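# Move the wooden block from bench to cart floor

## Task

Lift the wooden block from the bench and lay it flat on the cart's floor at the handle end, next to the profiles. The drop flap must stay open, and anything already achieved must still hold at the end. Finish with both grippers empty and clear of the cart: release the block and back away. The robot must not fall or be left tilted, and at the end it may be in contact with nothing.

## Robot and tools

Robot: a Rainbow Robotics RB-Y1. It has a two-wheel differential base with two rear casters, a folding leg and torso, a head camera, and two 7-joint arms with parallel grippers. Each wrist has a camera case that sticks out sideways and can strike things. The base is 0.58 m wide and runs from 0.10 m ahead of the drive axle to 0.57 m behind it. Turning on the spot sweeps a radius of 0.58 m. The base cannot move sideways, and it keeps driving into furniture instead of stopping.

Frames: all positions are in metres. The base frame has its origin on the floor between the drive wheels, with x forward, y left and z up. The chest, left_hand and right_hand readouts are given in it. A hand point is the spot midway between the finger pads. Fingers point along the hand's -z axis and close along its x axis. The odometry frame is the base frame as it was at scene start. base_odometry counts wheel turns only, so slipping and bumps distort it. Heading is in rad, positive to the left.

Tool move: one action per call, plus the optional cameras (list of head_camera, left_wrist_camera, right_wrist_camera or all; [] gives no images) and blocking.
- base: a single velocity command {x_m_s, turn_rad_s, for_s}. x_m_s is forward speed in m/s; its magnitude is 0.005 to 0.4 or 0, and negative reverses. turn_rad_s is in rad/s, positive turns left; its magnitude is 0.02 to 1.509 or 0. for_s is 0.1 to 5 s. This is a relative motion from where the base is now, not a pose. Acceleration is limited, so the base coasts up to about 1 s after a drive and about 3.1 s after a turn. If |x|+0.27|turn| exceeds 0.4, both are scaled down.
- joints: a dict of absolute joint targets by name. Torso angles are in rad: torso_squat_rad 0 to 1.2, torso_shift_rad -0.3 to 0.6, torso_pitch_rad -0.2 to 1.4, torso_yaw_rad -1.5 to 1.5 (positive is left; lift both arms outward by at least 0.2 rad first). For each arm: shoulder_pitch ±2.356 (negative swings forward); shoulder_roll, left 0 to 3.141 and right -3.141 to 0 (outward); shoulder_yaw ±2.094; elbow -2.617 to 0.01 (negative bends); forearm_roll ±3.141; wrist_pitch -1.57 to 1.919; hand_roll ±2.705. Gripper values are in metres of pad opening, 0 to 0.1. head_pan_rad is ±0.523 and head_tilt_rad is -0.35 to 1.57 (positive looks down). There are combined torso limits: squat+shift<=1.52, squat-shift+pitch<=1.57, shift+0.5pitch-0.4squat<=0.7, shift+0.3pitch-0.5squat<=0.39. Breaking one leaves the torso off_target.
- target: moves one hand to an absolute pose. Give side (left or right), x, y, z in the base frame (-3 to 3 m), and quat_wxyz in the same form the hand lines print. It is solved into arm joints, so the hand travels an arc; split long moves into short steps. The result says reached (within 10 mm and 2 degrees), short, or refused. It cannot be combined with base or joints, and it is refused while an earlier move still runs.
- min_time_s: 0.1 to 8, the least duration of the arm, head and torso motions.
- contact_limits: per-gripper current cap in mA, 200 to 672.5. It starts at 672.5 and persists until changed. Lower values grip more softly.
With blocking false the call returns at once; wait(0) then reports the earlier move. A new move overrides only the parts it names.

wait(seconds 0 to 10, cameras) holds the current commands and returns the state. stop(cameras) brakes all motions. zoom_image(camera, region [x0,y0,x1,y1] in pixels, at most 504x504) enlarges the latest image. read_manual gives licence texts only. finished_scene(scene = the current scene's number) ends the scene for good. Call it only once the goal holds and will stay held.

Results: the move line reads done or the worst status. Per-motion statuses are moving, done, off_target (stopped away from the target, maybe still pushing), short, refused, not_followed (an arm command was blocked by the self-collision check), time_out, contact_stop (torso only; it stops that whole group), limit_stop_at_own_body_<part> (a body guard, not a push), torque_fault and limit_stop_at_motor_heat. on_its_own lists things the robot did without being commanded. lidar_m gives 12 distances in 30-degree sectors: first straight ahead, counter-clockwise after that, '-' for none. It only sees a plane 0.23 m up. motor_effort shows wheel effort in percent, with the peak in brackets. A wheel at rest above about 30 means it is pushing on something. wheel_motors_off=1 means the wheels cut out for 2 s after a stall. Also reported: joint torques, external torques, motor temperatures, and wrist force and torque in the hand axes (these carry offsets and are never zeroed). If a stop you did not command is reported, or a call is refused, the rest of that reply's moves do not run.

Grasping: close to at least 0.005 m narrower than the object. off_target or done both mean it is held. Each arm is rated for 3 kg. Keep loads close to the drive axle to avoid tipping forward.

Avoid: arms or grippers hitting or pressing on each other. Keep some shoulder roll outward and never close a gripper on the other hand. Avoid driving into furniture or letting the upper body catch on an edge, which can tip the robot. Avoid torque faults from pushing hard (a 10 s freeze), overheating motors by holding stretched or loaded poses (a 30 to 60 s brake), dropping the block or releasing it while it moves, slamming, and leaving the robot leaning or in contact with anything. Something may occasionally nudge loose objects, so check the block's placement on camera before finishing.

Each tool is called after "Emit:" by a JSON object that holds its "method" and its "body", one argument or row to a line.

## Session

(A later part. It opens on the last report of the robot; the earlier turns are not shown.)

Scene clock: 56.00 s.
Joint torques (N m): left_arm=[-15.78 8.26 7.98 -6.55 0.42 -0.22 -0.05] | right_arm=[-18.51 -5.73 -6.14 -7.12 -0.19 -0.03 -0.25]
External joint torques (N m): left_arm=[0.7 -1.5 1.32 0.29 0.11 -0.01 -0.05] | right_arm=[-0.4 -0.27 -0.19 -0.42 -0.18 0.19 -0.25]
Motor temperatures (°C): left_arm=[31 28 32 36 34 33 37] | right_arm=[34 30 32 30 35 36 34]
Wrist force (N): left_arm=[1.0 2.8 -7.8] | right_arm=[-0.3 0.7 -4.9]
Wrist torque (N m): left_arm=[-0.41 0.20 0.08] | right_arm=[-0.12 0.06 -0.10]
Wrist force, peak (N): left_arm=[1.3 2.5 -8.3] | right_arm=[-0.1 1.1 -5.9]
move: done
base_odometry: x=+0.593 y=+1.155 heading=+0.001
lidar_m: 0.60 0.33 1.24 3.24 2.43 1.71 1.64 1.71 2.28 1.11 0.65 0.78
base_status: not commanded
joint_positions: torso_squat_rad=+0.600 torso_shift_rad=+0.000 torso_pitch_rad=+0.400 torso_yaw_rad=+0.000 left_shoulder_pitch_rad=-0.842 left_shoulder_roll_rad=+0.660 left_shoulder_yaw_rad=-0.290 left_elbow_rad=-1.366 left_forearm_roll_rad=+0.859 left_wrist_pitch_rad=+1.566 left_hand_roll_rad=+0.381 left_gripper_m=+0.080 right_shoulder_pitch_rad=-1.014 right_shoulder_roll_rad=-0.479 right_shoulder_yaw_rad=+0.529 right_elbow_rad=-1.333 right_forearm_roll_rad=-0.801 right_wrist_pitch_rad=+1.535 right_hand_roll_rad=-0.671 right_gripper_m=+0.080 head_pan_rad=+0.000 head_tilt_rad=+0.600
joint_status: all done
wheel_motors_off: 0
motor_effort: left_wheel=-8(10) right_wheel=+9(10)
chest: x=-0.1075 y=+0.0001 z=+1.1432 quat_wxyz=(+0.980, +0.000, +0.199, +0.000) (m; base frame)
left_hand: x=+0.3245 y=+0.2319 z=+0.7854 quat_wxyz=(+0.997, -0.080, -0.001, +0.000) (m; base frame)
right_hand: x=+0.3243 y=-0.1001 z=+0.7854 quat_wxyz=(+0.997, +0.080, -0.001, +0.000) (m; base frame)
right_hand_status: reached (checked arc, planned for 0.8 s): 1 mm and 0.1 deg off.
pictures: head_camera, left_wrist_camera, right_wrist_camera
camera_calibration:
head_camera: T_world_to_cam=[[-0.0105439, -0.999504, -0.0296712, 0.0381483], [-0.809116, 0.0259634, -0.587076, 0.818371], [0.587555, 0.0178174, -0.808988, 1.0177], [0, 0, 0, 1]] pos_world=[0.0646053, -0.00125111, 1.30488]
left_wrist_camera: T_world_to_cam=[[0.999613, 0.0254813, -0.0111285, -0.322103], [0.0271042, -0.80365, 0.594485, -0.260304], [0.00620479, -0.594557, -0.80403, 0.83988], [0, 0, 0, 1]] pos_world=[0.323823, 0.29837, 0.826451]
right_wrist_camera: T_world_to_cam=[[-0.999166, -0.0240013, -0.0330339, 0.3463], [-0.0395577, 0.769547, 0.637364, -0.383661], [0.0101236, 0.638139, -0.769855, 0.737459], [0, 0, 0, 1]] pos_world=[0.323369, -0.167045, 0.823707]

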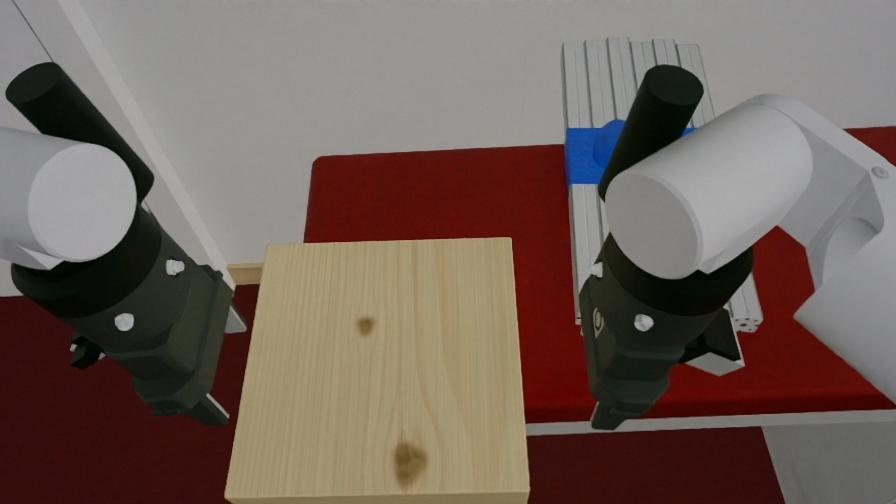

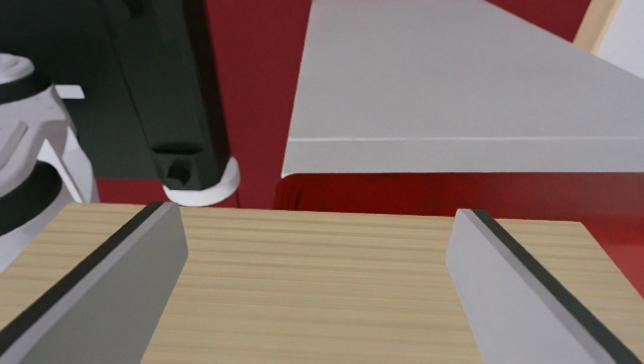

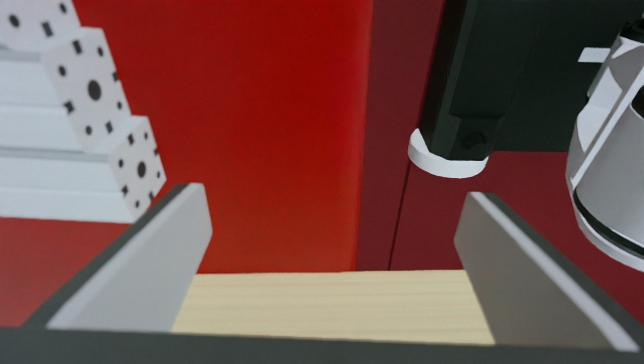

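Emit:
{"method": "move", "body": {
  "target": {"side":"left","x":0.325,"y":0.195,"z":0.781,"quat_wxyz":[0.9968,-0.08,0,0]},
  "cameras": []
}}

Emit:
{"method": "move", "body": {
  "target": {"side":"right","x":0.325,"y":-0.065,"z":0.781,"quat_wxyz":[0.9968,0.08,0,0]},
  "cameras": ["head_camera"]
}}

Emit:
{"method": "move", "body": {
  "target": {"side":"left","x":0.325,"y":0.18,"z":0.781,"quat_wxyz":[0.9968,-0.08,0,0]},
  "cameras": []
}}

Emit:
{"method": "move", "body": {
  "target": {"side":"right","x":0.325,"y":-0.045,"z":0.781,"quat_wxyz":[0.9968,0.08,0,0]}
}}

Scene clock: 59.60 s.
Joint torques (N m): left_arm=[-15.86 6.41 6.55 -6.95 0.58 -0.68 -0.13] | right_arm=[-18.58 -5.28 -6.29 -7.35 -0.1 -0.01 -0.2]
External joint torques (N m): left_arm=[1.13 -1.85 0.2 0.14 0.28 -0.46 -0.13] | right_arm=[-0.47 0.18 -0.35 -0.64 -0.1 0.2 -0.21]
Motor temperatures (°C): left_arm=[31 28 32 36 34 33 37] | right_arm=[34 30 32 30 35 36 34]
Wrist force (N): left_arm=[1.4 1.7 -7.3] | right_arm=[-0.5 0.5 -5.0]
Wrist torque (N m): left_arm=[-0.31 0.27 0.07] | right_arm=[-0.09 0.02 -0.11]
Wrist force, peak (N): left_arm=[5.6 17.7 -1.7] | right_arm=[-0.1 0.0 -5.7]
move: done
base_odometry: x=+0.593 y=+1.155 heading=+0.001
lidar_m: 0.61 0.32 1.24 3.24 2.42 1.72 1.63 1.70 2.29 1.11 0.65 0.78
base_status: not commanded
joint_positions: torso_squat_rad=+0.600 torso_shift_rad=+0.000 torso_pitch_rad=+0.400 torso_yaw_rad=+0.000 left_shoulder_pitch_rad=-0.876 left_shoulder_roll_rad=+0.594 left_shoulder_yaw_rad=-0.336 left_elbow_rad=-1.364 left_forearm_roll_rad=+0.815 left_wrist_pitch_rad=+1.566 left_hand_roll_rad=+0.449 left_gripper_m=+0.080 right_shoulder_pitch_rad=-1.014 right_shoulder_roll_rad=-0.479 right_shoulder_yaw_rad=+0.529 right_elbow_rad=-1.333 right_forearm_roll_rad=-0.801 right_wrist_pitch_rad=+1.535 right_hand_roll_rad=-0.671 right_gripper_m=+0.080 head_pan_rad=+0.000 head_tilt_rad=+0.600
joint_status: all done
wheel_motors_off: 0
motor_effort: left_wheel=-9(9) right_wheel=+10(12)
chest: x=-0.1075 y=+0.0001 z=+1.1432 quat_wxyz=(+0.980, +0.000, +0.199, +0.000) (m; base frame)
left_hand: x=+0.3251 y=+0.1951 z=+0.7811 quat_wxyz=(+0.997, -0.080, +0.000, +0.000) (m; base frame)
left_hand_status: reached (checked arc, planned for 0.3 s): 0 mm and 0.0 deg off.
right_hand: x=+0.3243 y=-0.1002 z=+0.7854 quat_wxyz=(+0.997, +0.080, -0.001, +0.000) (m; base frame)
pictures: none
No camera images: "cameras" was empty.

Scene clock: 60.30 s.
Joint torques (N m): left_arm=[-15.83 6.61 6.68 -6.86 0.46 -0.63 -0.02] | right_arm=[-19.51 -4.15 -5.13 -6.92 0.04 -0.05 -0.05]
External joint torques (N m): left_arm=[1.16 -1.64 0.34 0.23 0.15 -0.41 -0.02] | right_arm=[-0.82 0.04 0.4 -0.06 0.04 0.17 -0.05]
Motor temperatures (°C): left_arm=[31 28 32 36 34 33 37] | right_arm=[34 30 32 30 35 36 34]
Wrist force (N): left_arm=[1.7 1.5 -7.4] | right_arm=[-0.3 0.3 -4.9]
Wrist torque (N m): left_arm=[-0.28 0.31 0.12] | right_arm=[-0.07 0.06 -0.10]
Wrist force, peak (N): left_arm=[0.7 3.0 -7.6] | right_arm=[-0.7 2.3 -5.5]
move: done
base_odometry: x=+0.593 y=+1.155 heading=+0.001
lidar_m: 0.60 0.33 1.25 3.25 2.42 1.73 1.64 1.70 2.29 1.11 0.63 0.78
base_status: not commanded
joint_positions: torso_squat_rad=+0.600 torso_shift_rad=+0.000 torso_pitch_rad=+0.400 torso_yaw_rad=+0.000 left_shoulder_pitch_rad=-0.876 left_shoulder_roll_rad=+0.594 left_shoulder_yaw_rad=-0.336 left_elbow_rad=-1.364 left_forearm_roll_rad=+0.816 left_wrist_pitch_rad=+1.566 left_hand_roll_rad=+0.449 left_gripper_m=+0.080 right_shoulder_pitch_rad=-1.066 right_shoulder_roll_rad=-0.396 right_shoulder_yaw_rad=+0.564 right_elbow_rad=-1.256 right_forearm_roll_rad=-0.767 right_wrist_pitch_rad=+1.515 right_hand_roll_rad=-0.706 right_gripper_m=+0.080 head_pan_rad=+0.000 head_tilt_rad=+0.600
joint_status: all done
wheel_motors_off: 0
motor_effort: left_wheel=-8(9) right_wheel=+7(11)
chest: x=-0.1075 y=+0.0001 z=+1.1432 quat_wxyz=(+0.980, +0.000, +0.199, +0.000) (m; base frame)
left_hand: x=+0.3251 y=+0.1951 z=+0.7812 quat_wxyz=(+0.997, -0.080, +0.000, +0.000) (m; base frame)
right_hand: x=+0.3248 y=-0.0649 z=+0.7811 quat_wxyz=(+0.997, +0.080, +0.000, +0.000) (m; base frame)
right_hand_status: reached (checked arc, planned for 0.3 s): 0 mm and 0.0 deg off.
pictures: head_camera
camera_calibration:
head_camera: T_world_to_cam=[[-0.0105389, -0.999504, -0.029673, 0.0381501], [-0.809082, 0.0259613, -0.587122, 0.81843], [0.587601, 0.0178203, -0.808954, 1.01765], [0, 0, 0, 1]] pos_world=[0.0646053, -0.00125112, 1.30488]

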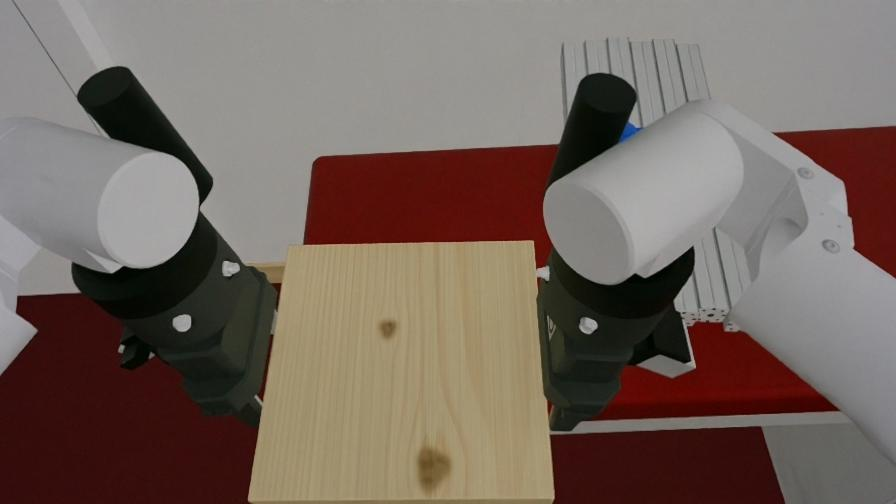

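Scene clock: 61.13 s.
Joint torques (N m): left_arm=[-19.82 -8.13 4.73 -11.38 6.43 -4.66 0.85] | right_arm=[-21.93 6.42 -5.31 -11.7 -3.58 -4.41 -0.76]
External joint torques (N m): left_arm=[-2.66 -15.87 -1.52 -4.21 6.14 -4.44 0.85] | right_arm=[-3.25 10.67 0.23 -4.86 -3.59 -4.19 -0.76]
Motor temperatures (°C): left_arm=[31 28 32 36 34 33 37] | right_arm=[34 30 32 30 35 36 34]
Wrist force (N): left_arm=[-1.0 30.5 1.8] | right_arm=[-3.5 -21.1 1.1]
Wrist torque (N m): left_arm=[0.31 0.62 -1.02] | right_arm=[-0.53 0.37 0.96]
Wrist force, peak (N): left_arm=[0.2 39.7 6.0] | right_arm=[-4.2 -27.4 3.7]
move: done
base_odometry: x=+0.593 y=+1.155 heading=+0.001
lidar_m: 0.60 0.32 1.24 3.24 2.42 1.73 1.64 1.72 2.29 1.11 0.65 0.78
base_status: not commanded
joint_positions: torso_squat_rad=+0.600 torso_shift_rad=+0.000 torso_pitch_rad=+0.400 torso_yaw_rad=+0.000 left_shoulder_pitch_rad=-0.889 left_shoulder_roll_rad=+0.572 left_shoulder_yaw_rad=-0.352 left_elbow_rad=-1.366 left_forearm_roll_rad=+0.798 left_wrist_pitch_rad=+1.571 left_hand_roll_rad=+0.478 left_gripper_m=+0.080 right_shoulder_pitch_rad=-1.066 right_shoulder_roll_rad=-0.399 right_shoulder_yaw_rad=+0.564 right_elbow_rad=-1.254 right_forearm_roll_rad=-0.766 right_wrist_pitch_rad=+1.516 right_hand_roll_rad=-0.706 right_gripper_m=+0.080 head_pan_rad=+0.000 head_tilt_rad=+0.600
joint_status: all done
wheel_motors_off: 0
motor_effort: left_wheel=-6(7) right_wheel=+9(10)
chest: x=-0.1076 y=+0.0001 z=+1.1433 quat_wxyz=(+0.980, +0.000, +0.199, +0.000) (m; base frame)
left_hand: x=+0.3250 y=+0.1830 z=+0.7811 quat_wxyz=(+0.997, -0.078, +0.000, +0.001) (m; base frame)
left_hand_status: reached (checked arc, planned for 0.2 s): 3 mm and 0.3 deg off.
right_hand: x=+0.3251 y=-0.0671 z=+0.7806 quat_wxyz=(+0.997, +0.078, +0.000, -0.001) (m; base frame)
pictures: none
No camera images: "cameras" was empty.

Scene clock: 61.93 s.
Joint torques (N m): left_arm=[-27.07 -32.58 3.51 -21.82 18.9 -8.42 2.13] | right_arm=[-29.81 40.76 -3.74 -22.05 -11.41 -15.23 -3.88]
External joint torques (N m): left_arm=[-9.93 -40.47 -2.76 -14.7 18.62 -8.2 2.13] | right_arm=[-10.8 44.52 1.61 -15.18 -11.43 -15.03 -3.88]
Motor temperatures (°C): left_arm=[31 28 32 36 34 33 37] | right_arm=[34 30 32 30 36 37 34]
Wrist force (N): left_arm=[6.3 76.4 1.1] | right_arm=[-11.0 -84.8 29.8]
Wrist torque (N m): left_arm=[1.63 -0.01 -2.33] | right_arm=[1.43 1.53 4.04]
Wrist force, peak (N): left_arm=[6.1 85.1 0.1] | right_arm=[-14.5 -94.9 34.4]
move: done
base_odometry: x=+0.593 y=+1.155 heading=+0.001
lidar_m: 0.60 0.33 1.25 3.26 2.41 1.72 1.64 1.71 2.28 1.11 0.65 0.77
base_status: not commanded
joint_positions: torso_squat_rad=+0.600 torso_shift_rad=+0.000 torso_pitch_rad=+0.399 torso_yaw_rad=+0.000 left_shoulder_pitch_rad=-0.887 left_shoulder_roll_rad=+0.578 left_shoulder_yaw_rad=-0.351 left_elbow_rad=-1.363 left_forearm_roll_rad=+0.795 left_wrist_pitch_rad=+1.572 left_hand_roll_rad=+0.477 left_gripper_m=+0.080 right_shoulder_pitch_rad=-1.096 right_shoulder_roll_rad=-0.361 right_shoulder_yaw_rad=+0.579 right_elbow_rad=-1.208 right_forearm_roll_rad=-0.748 right_wrist_pitch_rad=+1.510 right_hand_roll_rad=-0.727 right_gripper_m=+0.080 head_pan_rad=+0.000 head_tilt_rad=+0.600
joint_status: all done
wheel_motors_off: 0
motor_effort: left_wheel=-8(10) right_wheel=+13(14)
chest: x=-0.1078 y=+0.0000 z=+1.1433 quat_wxyz=(+0.980, +0.000, +0.198, +0.000) (m; base frame)
left_hand: x=+0.3250 y=+0.1879 z=+0.7806 quat_wxyz=(+0.997, -0.073, +0.000, +0.003) (m; base frame)
right_hand: x=+0.3263 y=-0.0540 z=+0.7792 quat_wxyz=(+0.997, +0.073, +0.000, -0.005) (m; base frame)
right_hand_status: reached (checked arc, planned for 0.3 s): 9 mm and 1.0 deg off.
pictures: head_camera, left_wrist_camera, right_wrist_camera
camera_calibration:
head_camera: T_world_to_cam=[[-0.0106883, -0.999499, -0.0297945, 0.0382177], [-0.80874, 0.0261639, -0.587584, 0.818747], [0.588069, 0.0178157, -0.808614, 1.01749], [0, 0, 0, 1]] pos_world=[0.064205, -0.00135051, 1.30498]
left_wrist_camera: T_world_to_cam=[[0.999393, 0.0321741, -0.0133596, -0.321011], [0.0339222, -0.811414, 0.583487, -0.284959], [0.007933, -0.583586, -0.812013, 0.813354], [0, 0, 0, 1]] pos_world=[0.32403, 0.253771, 0.822435]
right_wrist_camera: T_world_to_cam=[[-0.999461, -0.0159026, -0.0287084, 0.346357], [-0.0303823, 0.779097, 0.626167, -0.408872], [0.012409, 0.626702, -0.77916, 0.709174], [0, 0, 0, 1]] pos_world=[0.324948, -0.120381, 0.818526]

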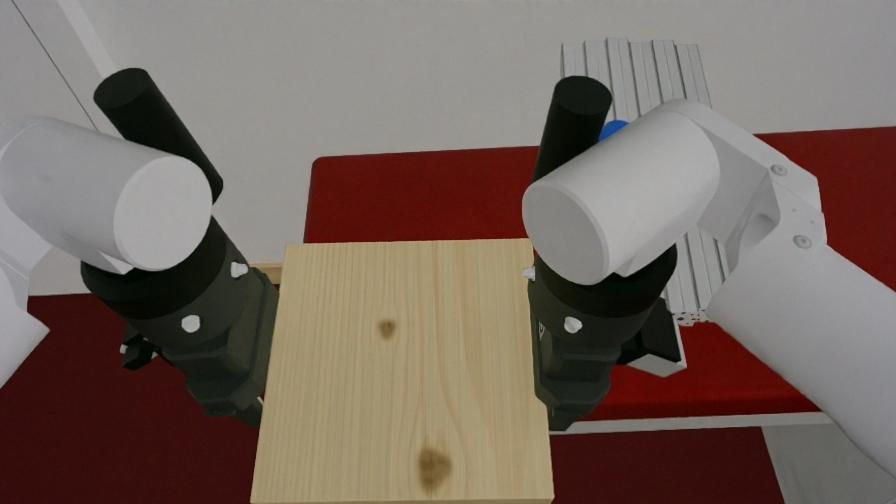

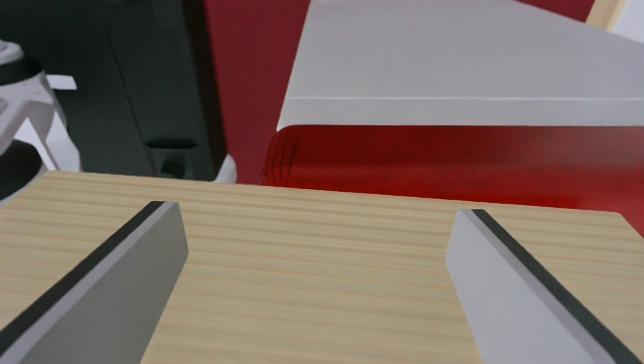

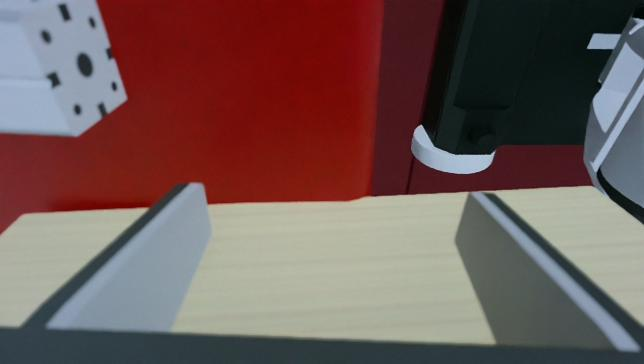

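Emit:
{"method": "move", "body": {
  "target": {"side":"left","x":0.325,"y":0.184,"z":0.781,"quat_wxyz":[0.9968,-0.08,0,0]},
  "cameras": []
}}

Emit:
{"method": "move", "body": {
  "joints": {"torso_squat_rad":0.5},
  "min_time_s": 1.5
}}

Scene clock: 64.07 s.
Joint torques (N m): left_arm=[-25.96 -26.91 3.87 -19.54 15.88 -7.14 1.83] | right_arm=[-28.67 37.22 -3.78 -20.4 -10.03 -13.12 -3.63]
External joint torques (N m): left_arm=[-8.85 -34.92 -2.42 -12.42 15.6 -6.92 1.83] | right_arm=[-9.67 40.96 1.57 -13.52 -10.05 -12.91 -3.63]
Motor temperatures (°C): left_arm=[31 28 32 36 35 33 37] | right_arm=[34 31 32 31 36 37 34]
Wrist force (N): left_arm=[5.3 62.9 0.8] | right_arm=[-10.0 -71.2 25.6]
Wrist torque (N m): left_arm=[1.20 -0.02 -1.88] | right_arm=[1.16 1.24 3.40]
Wrist force, peak (N): left_arm=[7.0 77.3 -0.3] | right_arm=[-11.3 -84.8 31.5]
move: done
base_odometry: x=+0.593 y=+1.155 heading=+0.001
lidar_m: 0.61 0.33 1.24 3.24 2.42 1.72 1.64 1.72 2.27 1.10 0.65 0.78
base_status: not commanded
joint_positions: torso_squat_rad=+0.600 torso_shift_rad=+0.000 torso_pitch_rad=+0.399 torso_yaw_rad=+0.000 left_shoulder_pitch_rad=-0.885 left_shoulder_roll_rad=+0.582 left_shoulder_yaw_rad=-0.347 left_elbow_rad=-1.359 left_forearm_roll_rad=+0.799 left_wrist_pitch_rad=+1.569 left_hand_roll_rad=+0.469 left_gripper_m=+0.080 right_shoulder_pitch_rad=-1.096 right_shoulder_roll_rad=-0.360 right_shoulder_yaw_rad=+0.579 right_elbow_rad=-1.208 right_forearm_roll_rad=-0.748 right_wrist_pitch_rad=+1.510 right_hand_roll_rad=-0.727 right_gripper_m=+0.080 head_pan_rad=+0.000 head_tilt_rad=+0.600
joint_status: all done
wheel_motors_off: 0
motor_effort: left_wheel=-9(10) right_wheel=+12(15)
chest: x=-0.1078 y=+0.0000 z=+1.1433 quat_wxyz=(+0.980, +0.000, +0.198, +0.000) (m; base frame)
left_hand: x=+0.3252 y=+0.1907 z=+0.7802 quat_wxyz=(+0.997, -0.074, +0.000, +0.003) (m; base frame)
left_hand_status: reached (checked arc, planned for 0.1 s): 7 mm and 0.8 deg off.
right_hand: x=+0.3262 y=-0.0532 z=+0.7795 quat_wxyz=(+0.997, +0.073, +0.000, -0.004) (m; base frame)
pictures: none
No camera images: "cameras" was empty.

Scene clock: 65.87 s.
Joint torques (N m): left_arm=[-30.7 -26.02 6.47 -21.75 16.59 -7.93 2.75] | right_arm=[-29.12 34.54 -4.79 -21.57 -10.67 -9.4 -3.11]
External joint torques (N m): left_arm=[-13.64 -34.02 0.19 -14.64 16.31 -7.72 2.76] | right_arm=[-10.13 38.26 0.55 -14.69 -10.69 -9.19 -3.12]
Motor temperatures (°C): left_arm=[31 28 32 36 36 33 38] | right_arm=[34 31 32 31 36 38 34]
Wrist force (N): left_arm=[2.1 67.0 -15.4] | right_arm=[1.8 -61.6 0.2]
Wrist torque (N m): left_arm=[1.43 -0.06 -2.92] | right_arm=[0.63 0.43 2.72]
Wrist force, peak (N): left_arm=[3.3 67.8 -15.0] | right_arm=[-9.7 -71.3 26.6]
move: done
base_odometry: x=+0.593 y=+1.155 heading=+0.001
lidar_m: 0.61 0.33 1.22 3.25 2.44 1.72 1.63 1.71 2.28 1.11 0.64 0.78
base_status: not commanded
joint_positions: torso_squat_rad=+0.500 torso_shift_rad=+0.000 torso_pitch_rad=+0.401 torso_yaw_rad=+0.000 left_shoulder_pitch_rad=-0.884 left_shoulder_roll_rad=+0.582 left_shoulder_yaw_rad=-0.348 left_elbow_rad=-1.359 left_forearm_roll_rad=+0.799 left_wrist_pitch_rad=+1.570 left_hand_roll_rad=+0.469 left_gripper_m=+0.080 right_shoulder_pitch_rad=-1.096 right_shoulder_roll_rad=-0.359 right_shoulder_yaw_rad=+0.579 right_elbow_rad=-1.208 right_forearm_roll_rad=-0.748 right_wrist_pitch_rad=+1.509 right_hand_roll_rad=-0.727 right_gripper_m=+0.080 head_pan_rad=+0.000 head_tilt_rad=+0.600
joint_status: all done
wheel_motors_off: 0
motor_effort: left_wheel=-10(10) right_wheel=+10(15)
chest: x=-0.1072 y=+0.0000 z=+1.1797 quat_wxyz=(+0.980, +0.000, +0.199, +0.000) (m; base frame)
left_hand: x=+0.3246 y=+0.1911 z=+0.8153 quat_wxyz=(+0.997, -0.073, +0.002, +0.003) (m; base frame)
right_hand: x=+0.3263 y=-0.0526 z=+0.8152 quat_wxyz=(+0.997, +0.074, +0.001, -0.004) (m; base frame)
pictures: head_camera, left_wrist_camera, right_wrist_camera
camera_calibration:
head_camera: T_world_to_cam=[[-0.0106437, -0.999502, -0.0297193, 0.0393019], [-0.809539, 0.0260595, -0.586488, 0.839328], [0.58697, 0.0178165, -0.809413, 1.04738], [0, 0, 0, 1]] pos_world=[0.0651054, -0.00125082, 1.34119]
left_wrist_camera: T_world_to_cam=[[0.999338, 0.0319757, -0.0173516, -0.316861], [0.036087, -0.810826, 0.584174, -0.303961], [0.00461018, -0.584413, -0.811443, 0.844263], [0, 0, 0, 1]] pos_world=[0.323728, 0.25707, 0.85714]
right_wrist_camera: T_world_to_cam=[[-0.999464, -0.0168958, -0.028053, 0.346825], [-0.0307714, 0.777639, 0.627958, -0.433882], [0.0112052, 0.628484, -0.777742, 0.73564], [0, 0, 0, 1]] pos_world=[0.325045, -0.119075, 0.854327]

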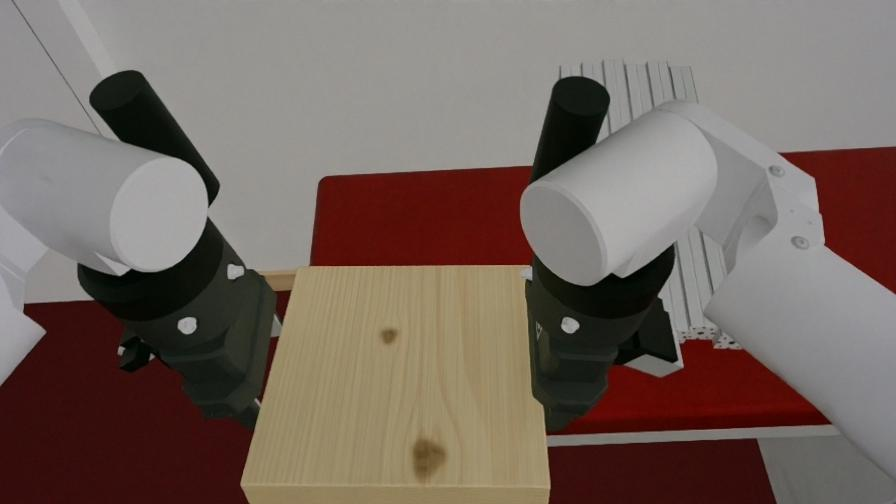

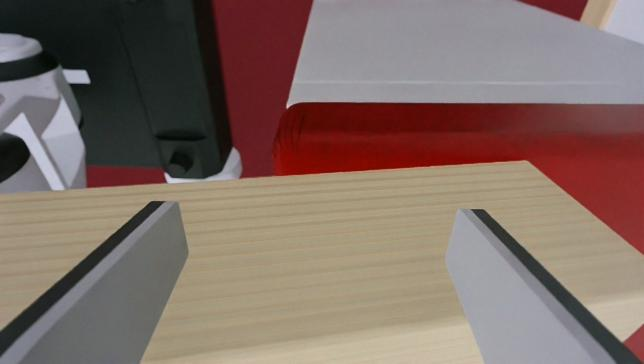

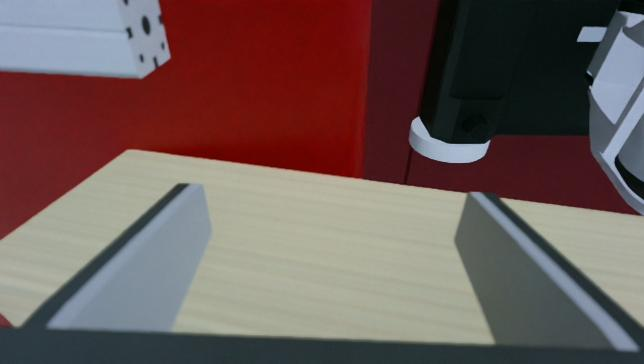

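Emit:
{"method": "move", "body": {
  "joints": {"torso_squat_rad":0.3},
  "min_time_s": 2.5
}}

Scene clock: 69.77 s.
Joint torques (N m): left_arm=[-33.02 -25.06 7.81 -22.09 15.91 -8.93 2.83] | right_arm=[-29.62 34.23 -5.05 -23.13 -11.17 -9.08 -1.9]
External joint torques (N m): left_arm=[-15.97 -33.05 1.54 -14.98 15.62 -8.72 2.83] | right_arm=[-10.64 37.94 0.29 -16.25 -11.19 -8.87 -1.9]
Motor temperatures (°C): left_arm=[31 29 32 37 37 33 38] | right_arm=[35 31 32 31 37 38 34]
Wrist force (N): left_arm=[-3.1 65.6 -15.8] | right_arm=[5.9 -61.2 -2.6]
Wrist torque (N m): left_arm=[1.47 -0.02 -2.93] | right_arm=[0.31 0.76 1.58]
Wrist force, peak (N): left_arm=[2.4 67.5 -14.3] | right_arm=[5.3 -62.1 -2.4]
move: done
base_odometry: x=+0.593 y=+1.155 heading=+0.001
lidar_m: 0.60 0.32 1.25 3.25 2.42 1.73 1.64 1.69 2.27 1.11 0.64 0.78
base_status: not commanded
joint_positions: torso_squat_rad=+0.300 torso_shift_rad=+0.000 torso_pitch_rad=+0.401 torso_yaw_rad=+0.000 left_shoulder_pitch_rad=-0.883 left_shoulder_roll_rad=+0.582 left_shoulder_yaw_rad=-0.349 left_elbow_rad=-1.359 left_forearm_roll_rad=+0.799 left_wrist_pitch_rad=+1.570 left_hand_roll_rad=+0.469 left_gripper_m=+0.080 right_shoulder_pitch_rad=-1.096 right_shoulder_roll_rad=-0.359 right_shoulder_yaw_rad=+0.580 right_elbow_rad=-1.207 right_forearm_roll_rad=-0.748 right_wrist_pitch_rad=+1.509 right_hand_roll_rad=-0.727 right_gripper_m=+0.080 head_pan_rad=+0.000 head_tilt_rad=+0.600
joint_status: all done
wheel_motors_off: 0
motor_effort: left_wheel=-9(10) right_wheel=+10(11)
chest: x=-0.1071 y=+0.0000 z=+1.2341 quat_wxyz=(+0.980, +0.000, +0.199, +0.000) (m; base frame)
left_hand: x=+0.3242 y=+0.1910 z=+0.8693 quat_wxyz=(+0.997, -0.073, +0.003, +0.003) (m; base frame)
right_hand: x=+0.3263 y=-0.0527 z=+0.8694 quat_wxyz=(+0.997, +0.074, +0.001, -0.004) (m; base frame)
pictures: head_camera, left_wrist_camera, right_wrist_camera
camera_calibration:
head_camera: T_world_to_cam=[[-0.0106502, -0.999502, -0.0297183, 0.0409188], [-0.809669, 0.0260602, -0.586308, 0.871073], [0.586791, 0.0178177, -0.809543, 1.09155], [0, 0, 0, 1]] pos_world=[0.0652055, -0.00125082, 1.39559]
left_wrist_camera: T_world_to_cam=[[0.999325, 0.0316666, -0.0186135, -0.314387], [0.0365738, -0.810836, 0.58413, -0.335693], [0.00340496, -0.584417, -0.811447, 0.888419], [0, 0, 0, 1]] pos_world=[0.323427, 0.256971, 0.911141]
right_wrist_camera: T_world_to_cam=[[-0.999485, -0.0163551, -0.0276132, 0.348014], [-0.0300714, 0.777824, 0.627762, -0.467869], [0.0112111, 0.628269, -0.777915, 0.777988], [0, 0, 0, 1]] pos_world=[0.325043, -0.119174, 0.908529]

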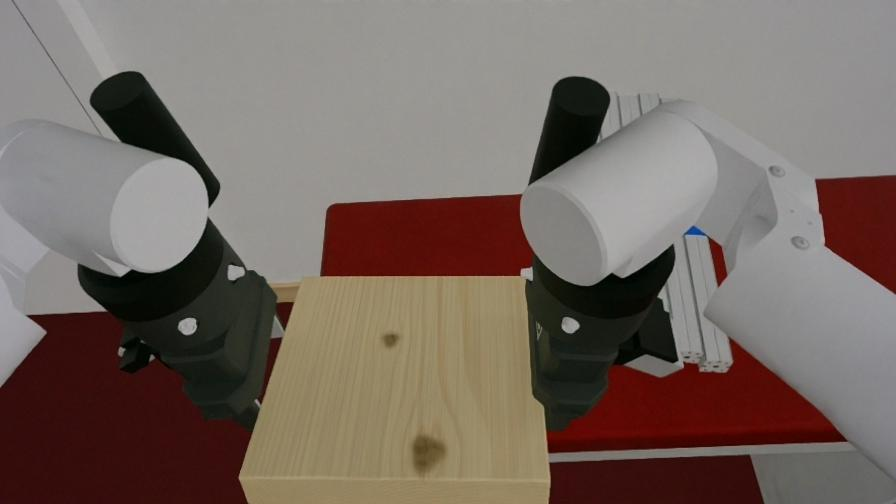

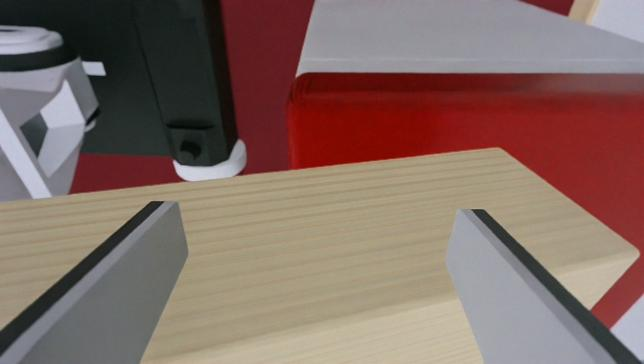

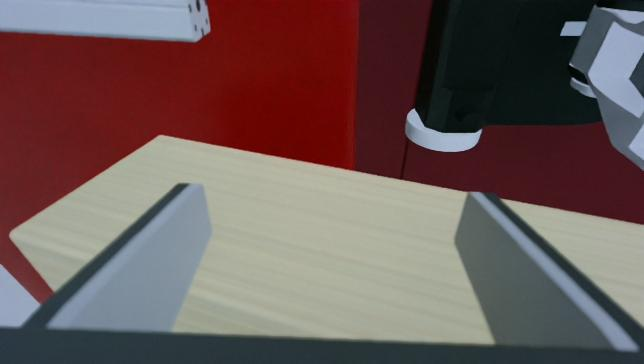

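Emit:
{"method": "move", "body": {
  "joints": {"torso_squat_rad":0.59},
  "min_time_s": 3,
  "cameras": ["head_camera","left_wrist_camera"]
}}

Emit:
{"method": "move", "body": {
  "joints": {"torso_squat_rad":0.607},
  "min_time_s": 1.5,
  "cameras": ["head_camera","left_wrist_camera"]
}}

Scene clock: 75.97 s.
Joint torques (N m): left_arm=[-30.31 -26.08 6.58 -21.4 15.58 -9.84 2.81] | right_arm=[-29.71 34.01 -5.21 -21.08 -9.68 -11.67 -2.87]
External joint torques (N m): left_arm=[-13.22 -34.09 0.3 -14.29 15.3 -9.63 2.81] | right_arm=[-10.71 37.73 0.13 -14.21 -9.7 -11.47 -2.87]
Motor temperatures (°C): left_arm=[31 29 32 37 38 34 38] | right_arm=[35 32 32 32 38 39 34]
Wrist force (N): left_arm=[-3.8 66.9 2.3] | right_arm=[-8.7 -65.3 17.1]
Wrist torque (N m): left_arm=[1.30 0.66 -2.77] | right_arm=[0.87 0.89 3.09]
Wrist force, peak (N): left_arm=[-2.8 66.7 -15.7] | right_arm=[-9.5 -65.7 16.6]
move: done
base_odometry: x=+0.593 y=+1.155 heading=+0.001
lidar_m: 0.60 0.33 1.26 3.24 2.42 1.71 1.64 1.71 2.28 1.11 0.63 0.77
base_status: not commanded
joint_positions: torso_squat_rad=+0.590 torso_shift_rad=+0.000 torso_pitch_rad=+0.399 torso_yaw_rad=+0.000 left_shoulder_pitch_rad=-0.884 left_shoulder_roll_rad=+0.582 left_shoulder_yaw_rad=-0.348 left_elbow_rad=-1.359 left_forearm_roll_rad=+0.799 left_wrist_pitch_rad=+1.570 left_hand_roll_rad=+0.469 left_gripper_m=+0.080 right_shoulder_pitch_rad=-1.096 right_shoulder_roll_rad=-0.359 right_shoulder_yaw_rad=+0.580 right_elbow_rad=-1.208 right_forearm_roll_rad=-0.748 right_wrist_pitch_rad=+1.510 right_hand_roll_rad=-0.727 right_gripper_m=+0.080 head_pan_rad=+0.000 head_tilt_rad=+0.600
joint_status: all done
wheel_motors_off: 0
motor_effort: left_wheel=-7(9) right_wheel=+11(12)
chest: x=-0.1079 y=+0.0000 z=+1.1472 quat_wxyz=(+0.980, +0.000, +0.198, +0.000) (m; base frame)
left_hand: x=+0.3242 y=+0.1911 z=+0.7834 quat_wxyz=(+0.997, -0.073, +0.002, +0.003) (m; base frame)
right_hand: x=+0.3259 y=-0.0526 z=+0.7832 quat_wxyz=(+0.997, +0.074, +0.000, -0.004) (m; base frame)
pictures: head_camera, left_wrist_camera
camera_calibration:
head_camera: T_world_to_cam=[[-0.0106032, -0.999502, -0.0297347, 0.0383527], [-0.80874, 0.02606, -0.587589, 0.821101], [0.588071, 0.0178173, -0.808613, 1.02073], [0, 0, 0, 1]] pos_world=[0.0642051, -0.00125082, 1.30898]
left_wrist_camera: T_world_to_cam=[[0.999367, 0.0316074, -0.0163356, -0.317865], [0.0351943, -0.810843, 0.584205, -0.285129], [0.00521962, -0.58441, -0.811442, 0.818122], [0, 0, 0, 1]] pos_world=[0.323428, 0.256971, 0.825239]

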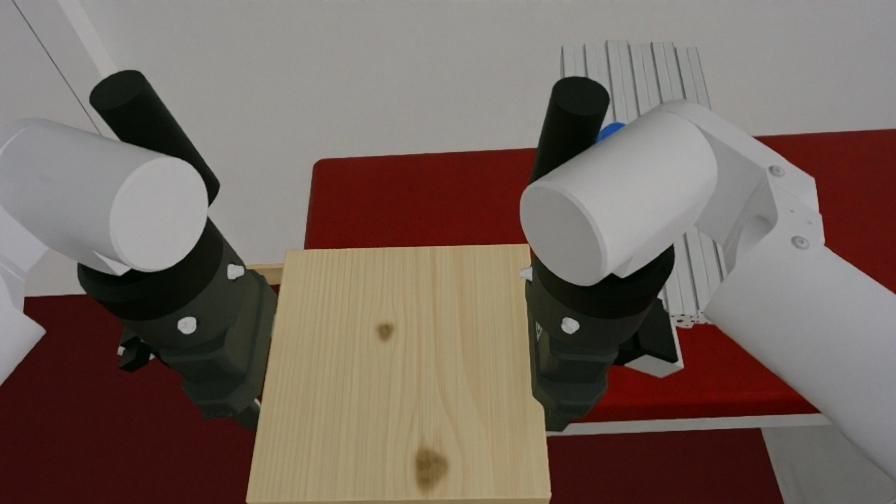

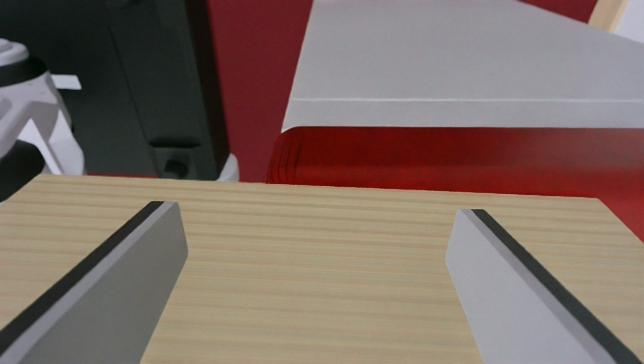

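Scene clock: 77.77 s.
Joint torques (N m): left_arm=[-27.96 -28.14 4.87 -19.12 14.03 -12.93 2.86] | right_arm=[-29.77 33.3 -4.81 -18.79 -7.19 -15.17 -3.3]
External joint torques (N m): left_arm=[-10.83 -36.15 -1.43 -12.02 13.75 -12.72 2.87] | right_arm=[-10.75 37.03 0.54 -11.92 -7.21 -14.96 -3.3]
Motor temperatures (°C): left_arm=[32 29 32 37 38 34 38] | right_arm=[35 32 32 32 38 39 34]
Wrist force (N): left_arm=[-14.2 67.6 24.3] | right_arm=[-22.9 -69.3 36.8]
Wrist torque (N m): left_arm=[1.19 1.65 -2.53] | right_arm=[1.21 1.68 3.49]
Wrist force, peak (N): left_arm=[-14.8 68.5 24.4] | right_arm=[-22.8 -69.7 37.2]
move: done
base_odometry: x=+0.592 y=+1.155 heading=+0.001
lidar_m: 0.61 0.33 1.25 3.26 2.41 1.73 1.63 1.71 2.30 1.11 0.64 0.79
base_status: not commanded
joint_positions: torso_squat_rad=+0.607 torso_shift_rad=-0.001 torso_pitch_rad=+0.398 torso_yaw_rad=+0.000 left_shoulder_pitch_rad=-0.884 left_shoulder_roll_rad=+0.583 left_shoulder_yaw_rad=-0.348 left_elbow_rad=-1.359 left_forearm_roll_rad=+0.800 left_wrist_pitch_rad=+1.571 left_hand_roll_rad=+0.469 left_gripper_m=+0.080 right_shoulder_pitch_rad=-1.096 right_shoulder_roll_rad=-0.359 right_shoulder_yaw_rad=+0.580 right_elbow_rad=-1.208 right_forearm_roll_rad=-0.749 right_wrist_pitch_rad=+1.510 right_hand_roll_rad=-0.727 right_gripper_m=+0.080 head_pan_rad=+0.000 head_tilt_rad=+0.600
joint_status: all done
wheel_motors_off: 0
motor_effort: left_wheel=-2(8) right_wheel=+16(17)
chest: x=-0.1088 y=+0.0000 z=+1.1407 quat_wxyz=(+0.980, +0.000, +0.198, +0.000) (m; base frame)
left_hand: x=+0.3242 y=+0.1912 z=+0.7780 quat_wxyz=(+0.997, -0.073, +0.001, +0.003) (m; base frame)
right_hand: x=+0.3253 y=-0.0524 z=+0.7775 quat_wxyz=(+0.997, +0.074, +0.000, -0.004) (m; base frame)
pictures: head_camera, left_wrist_camera
camera_calibration:
head_camera: T_world_to_cam=[[-0.0105545, -0.999501, -0.0297549, 0.0381758], [-0.807776, 0.0260618, -0.588914, 0.81809], [0.589396, 0.0178196, -0.807648, 1.01499], [0, 0, 0, 1]] pos_world=[0.0630046, -0.00125082, 1.30268]
left_wrist_camera: T_world_to_cam=[[0.999398, 0.0315875, -0.0143388, -0.319399], [0.0340103, -0.810802, 0.584332, -0.281617], [0.00683165, -0.584468, -0.811388, 0.813248], [0, 0, 0, 1]] pos_world=[0.323229, 0.257071, 0.819837]

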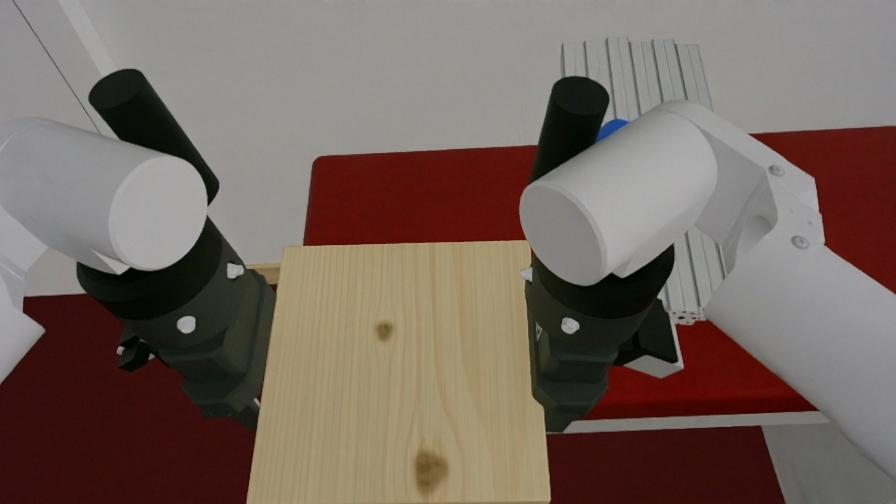

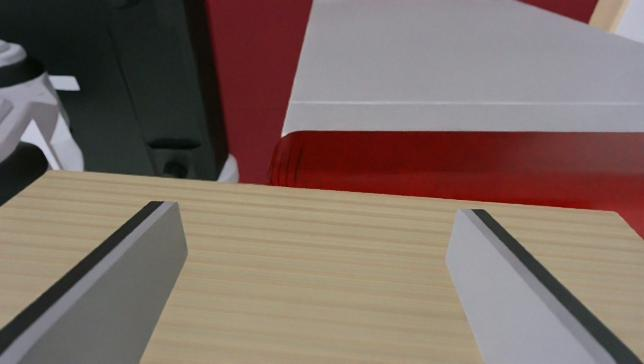

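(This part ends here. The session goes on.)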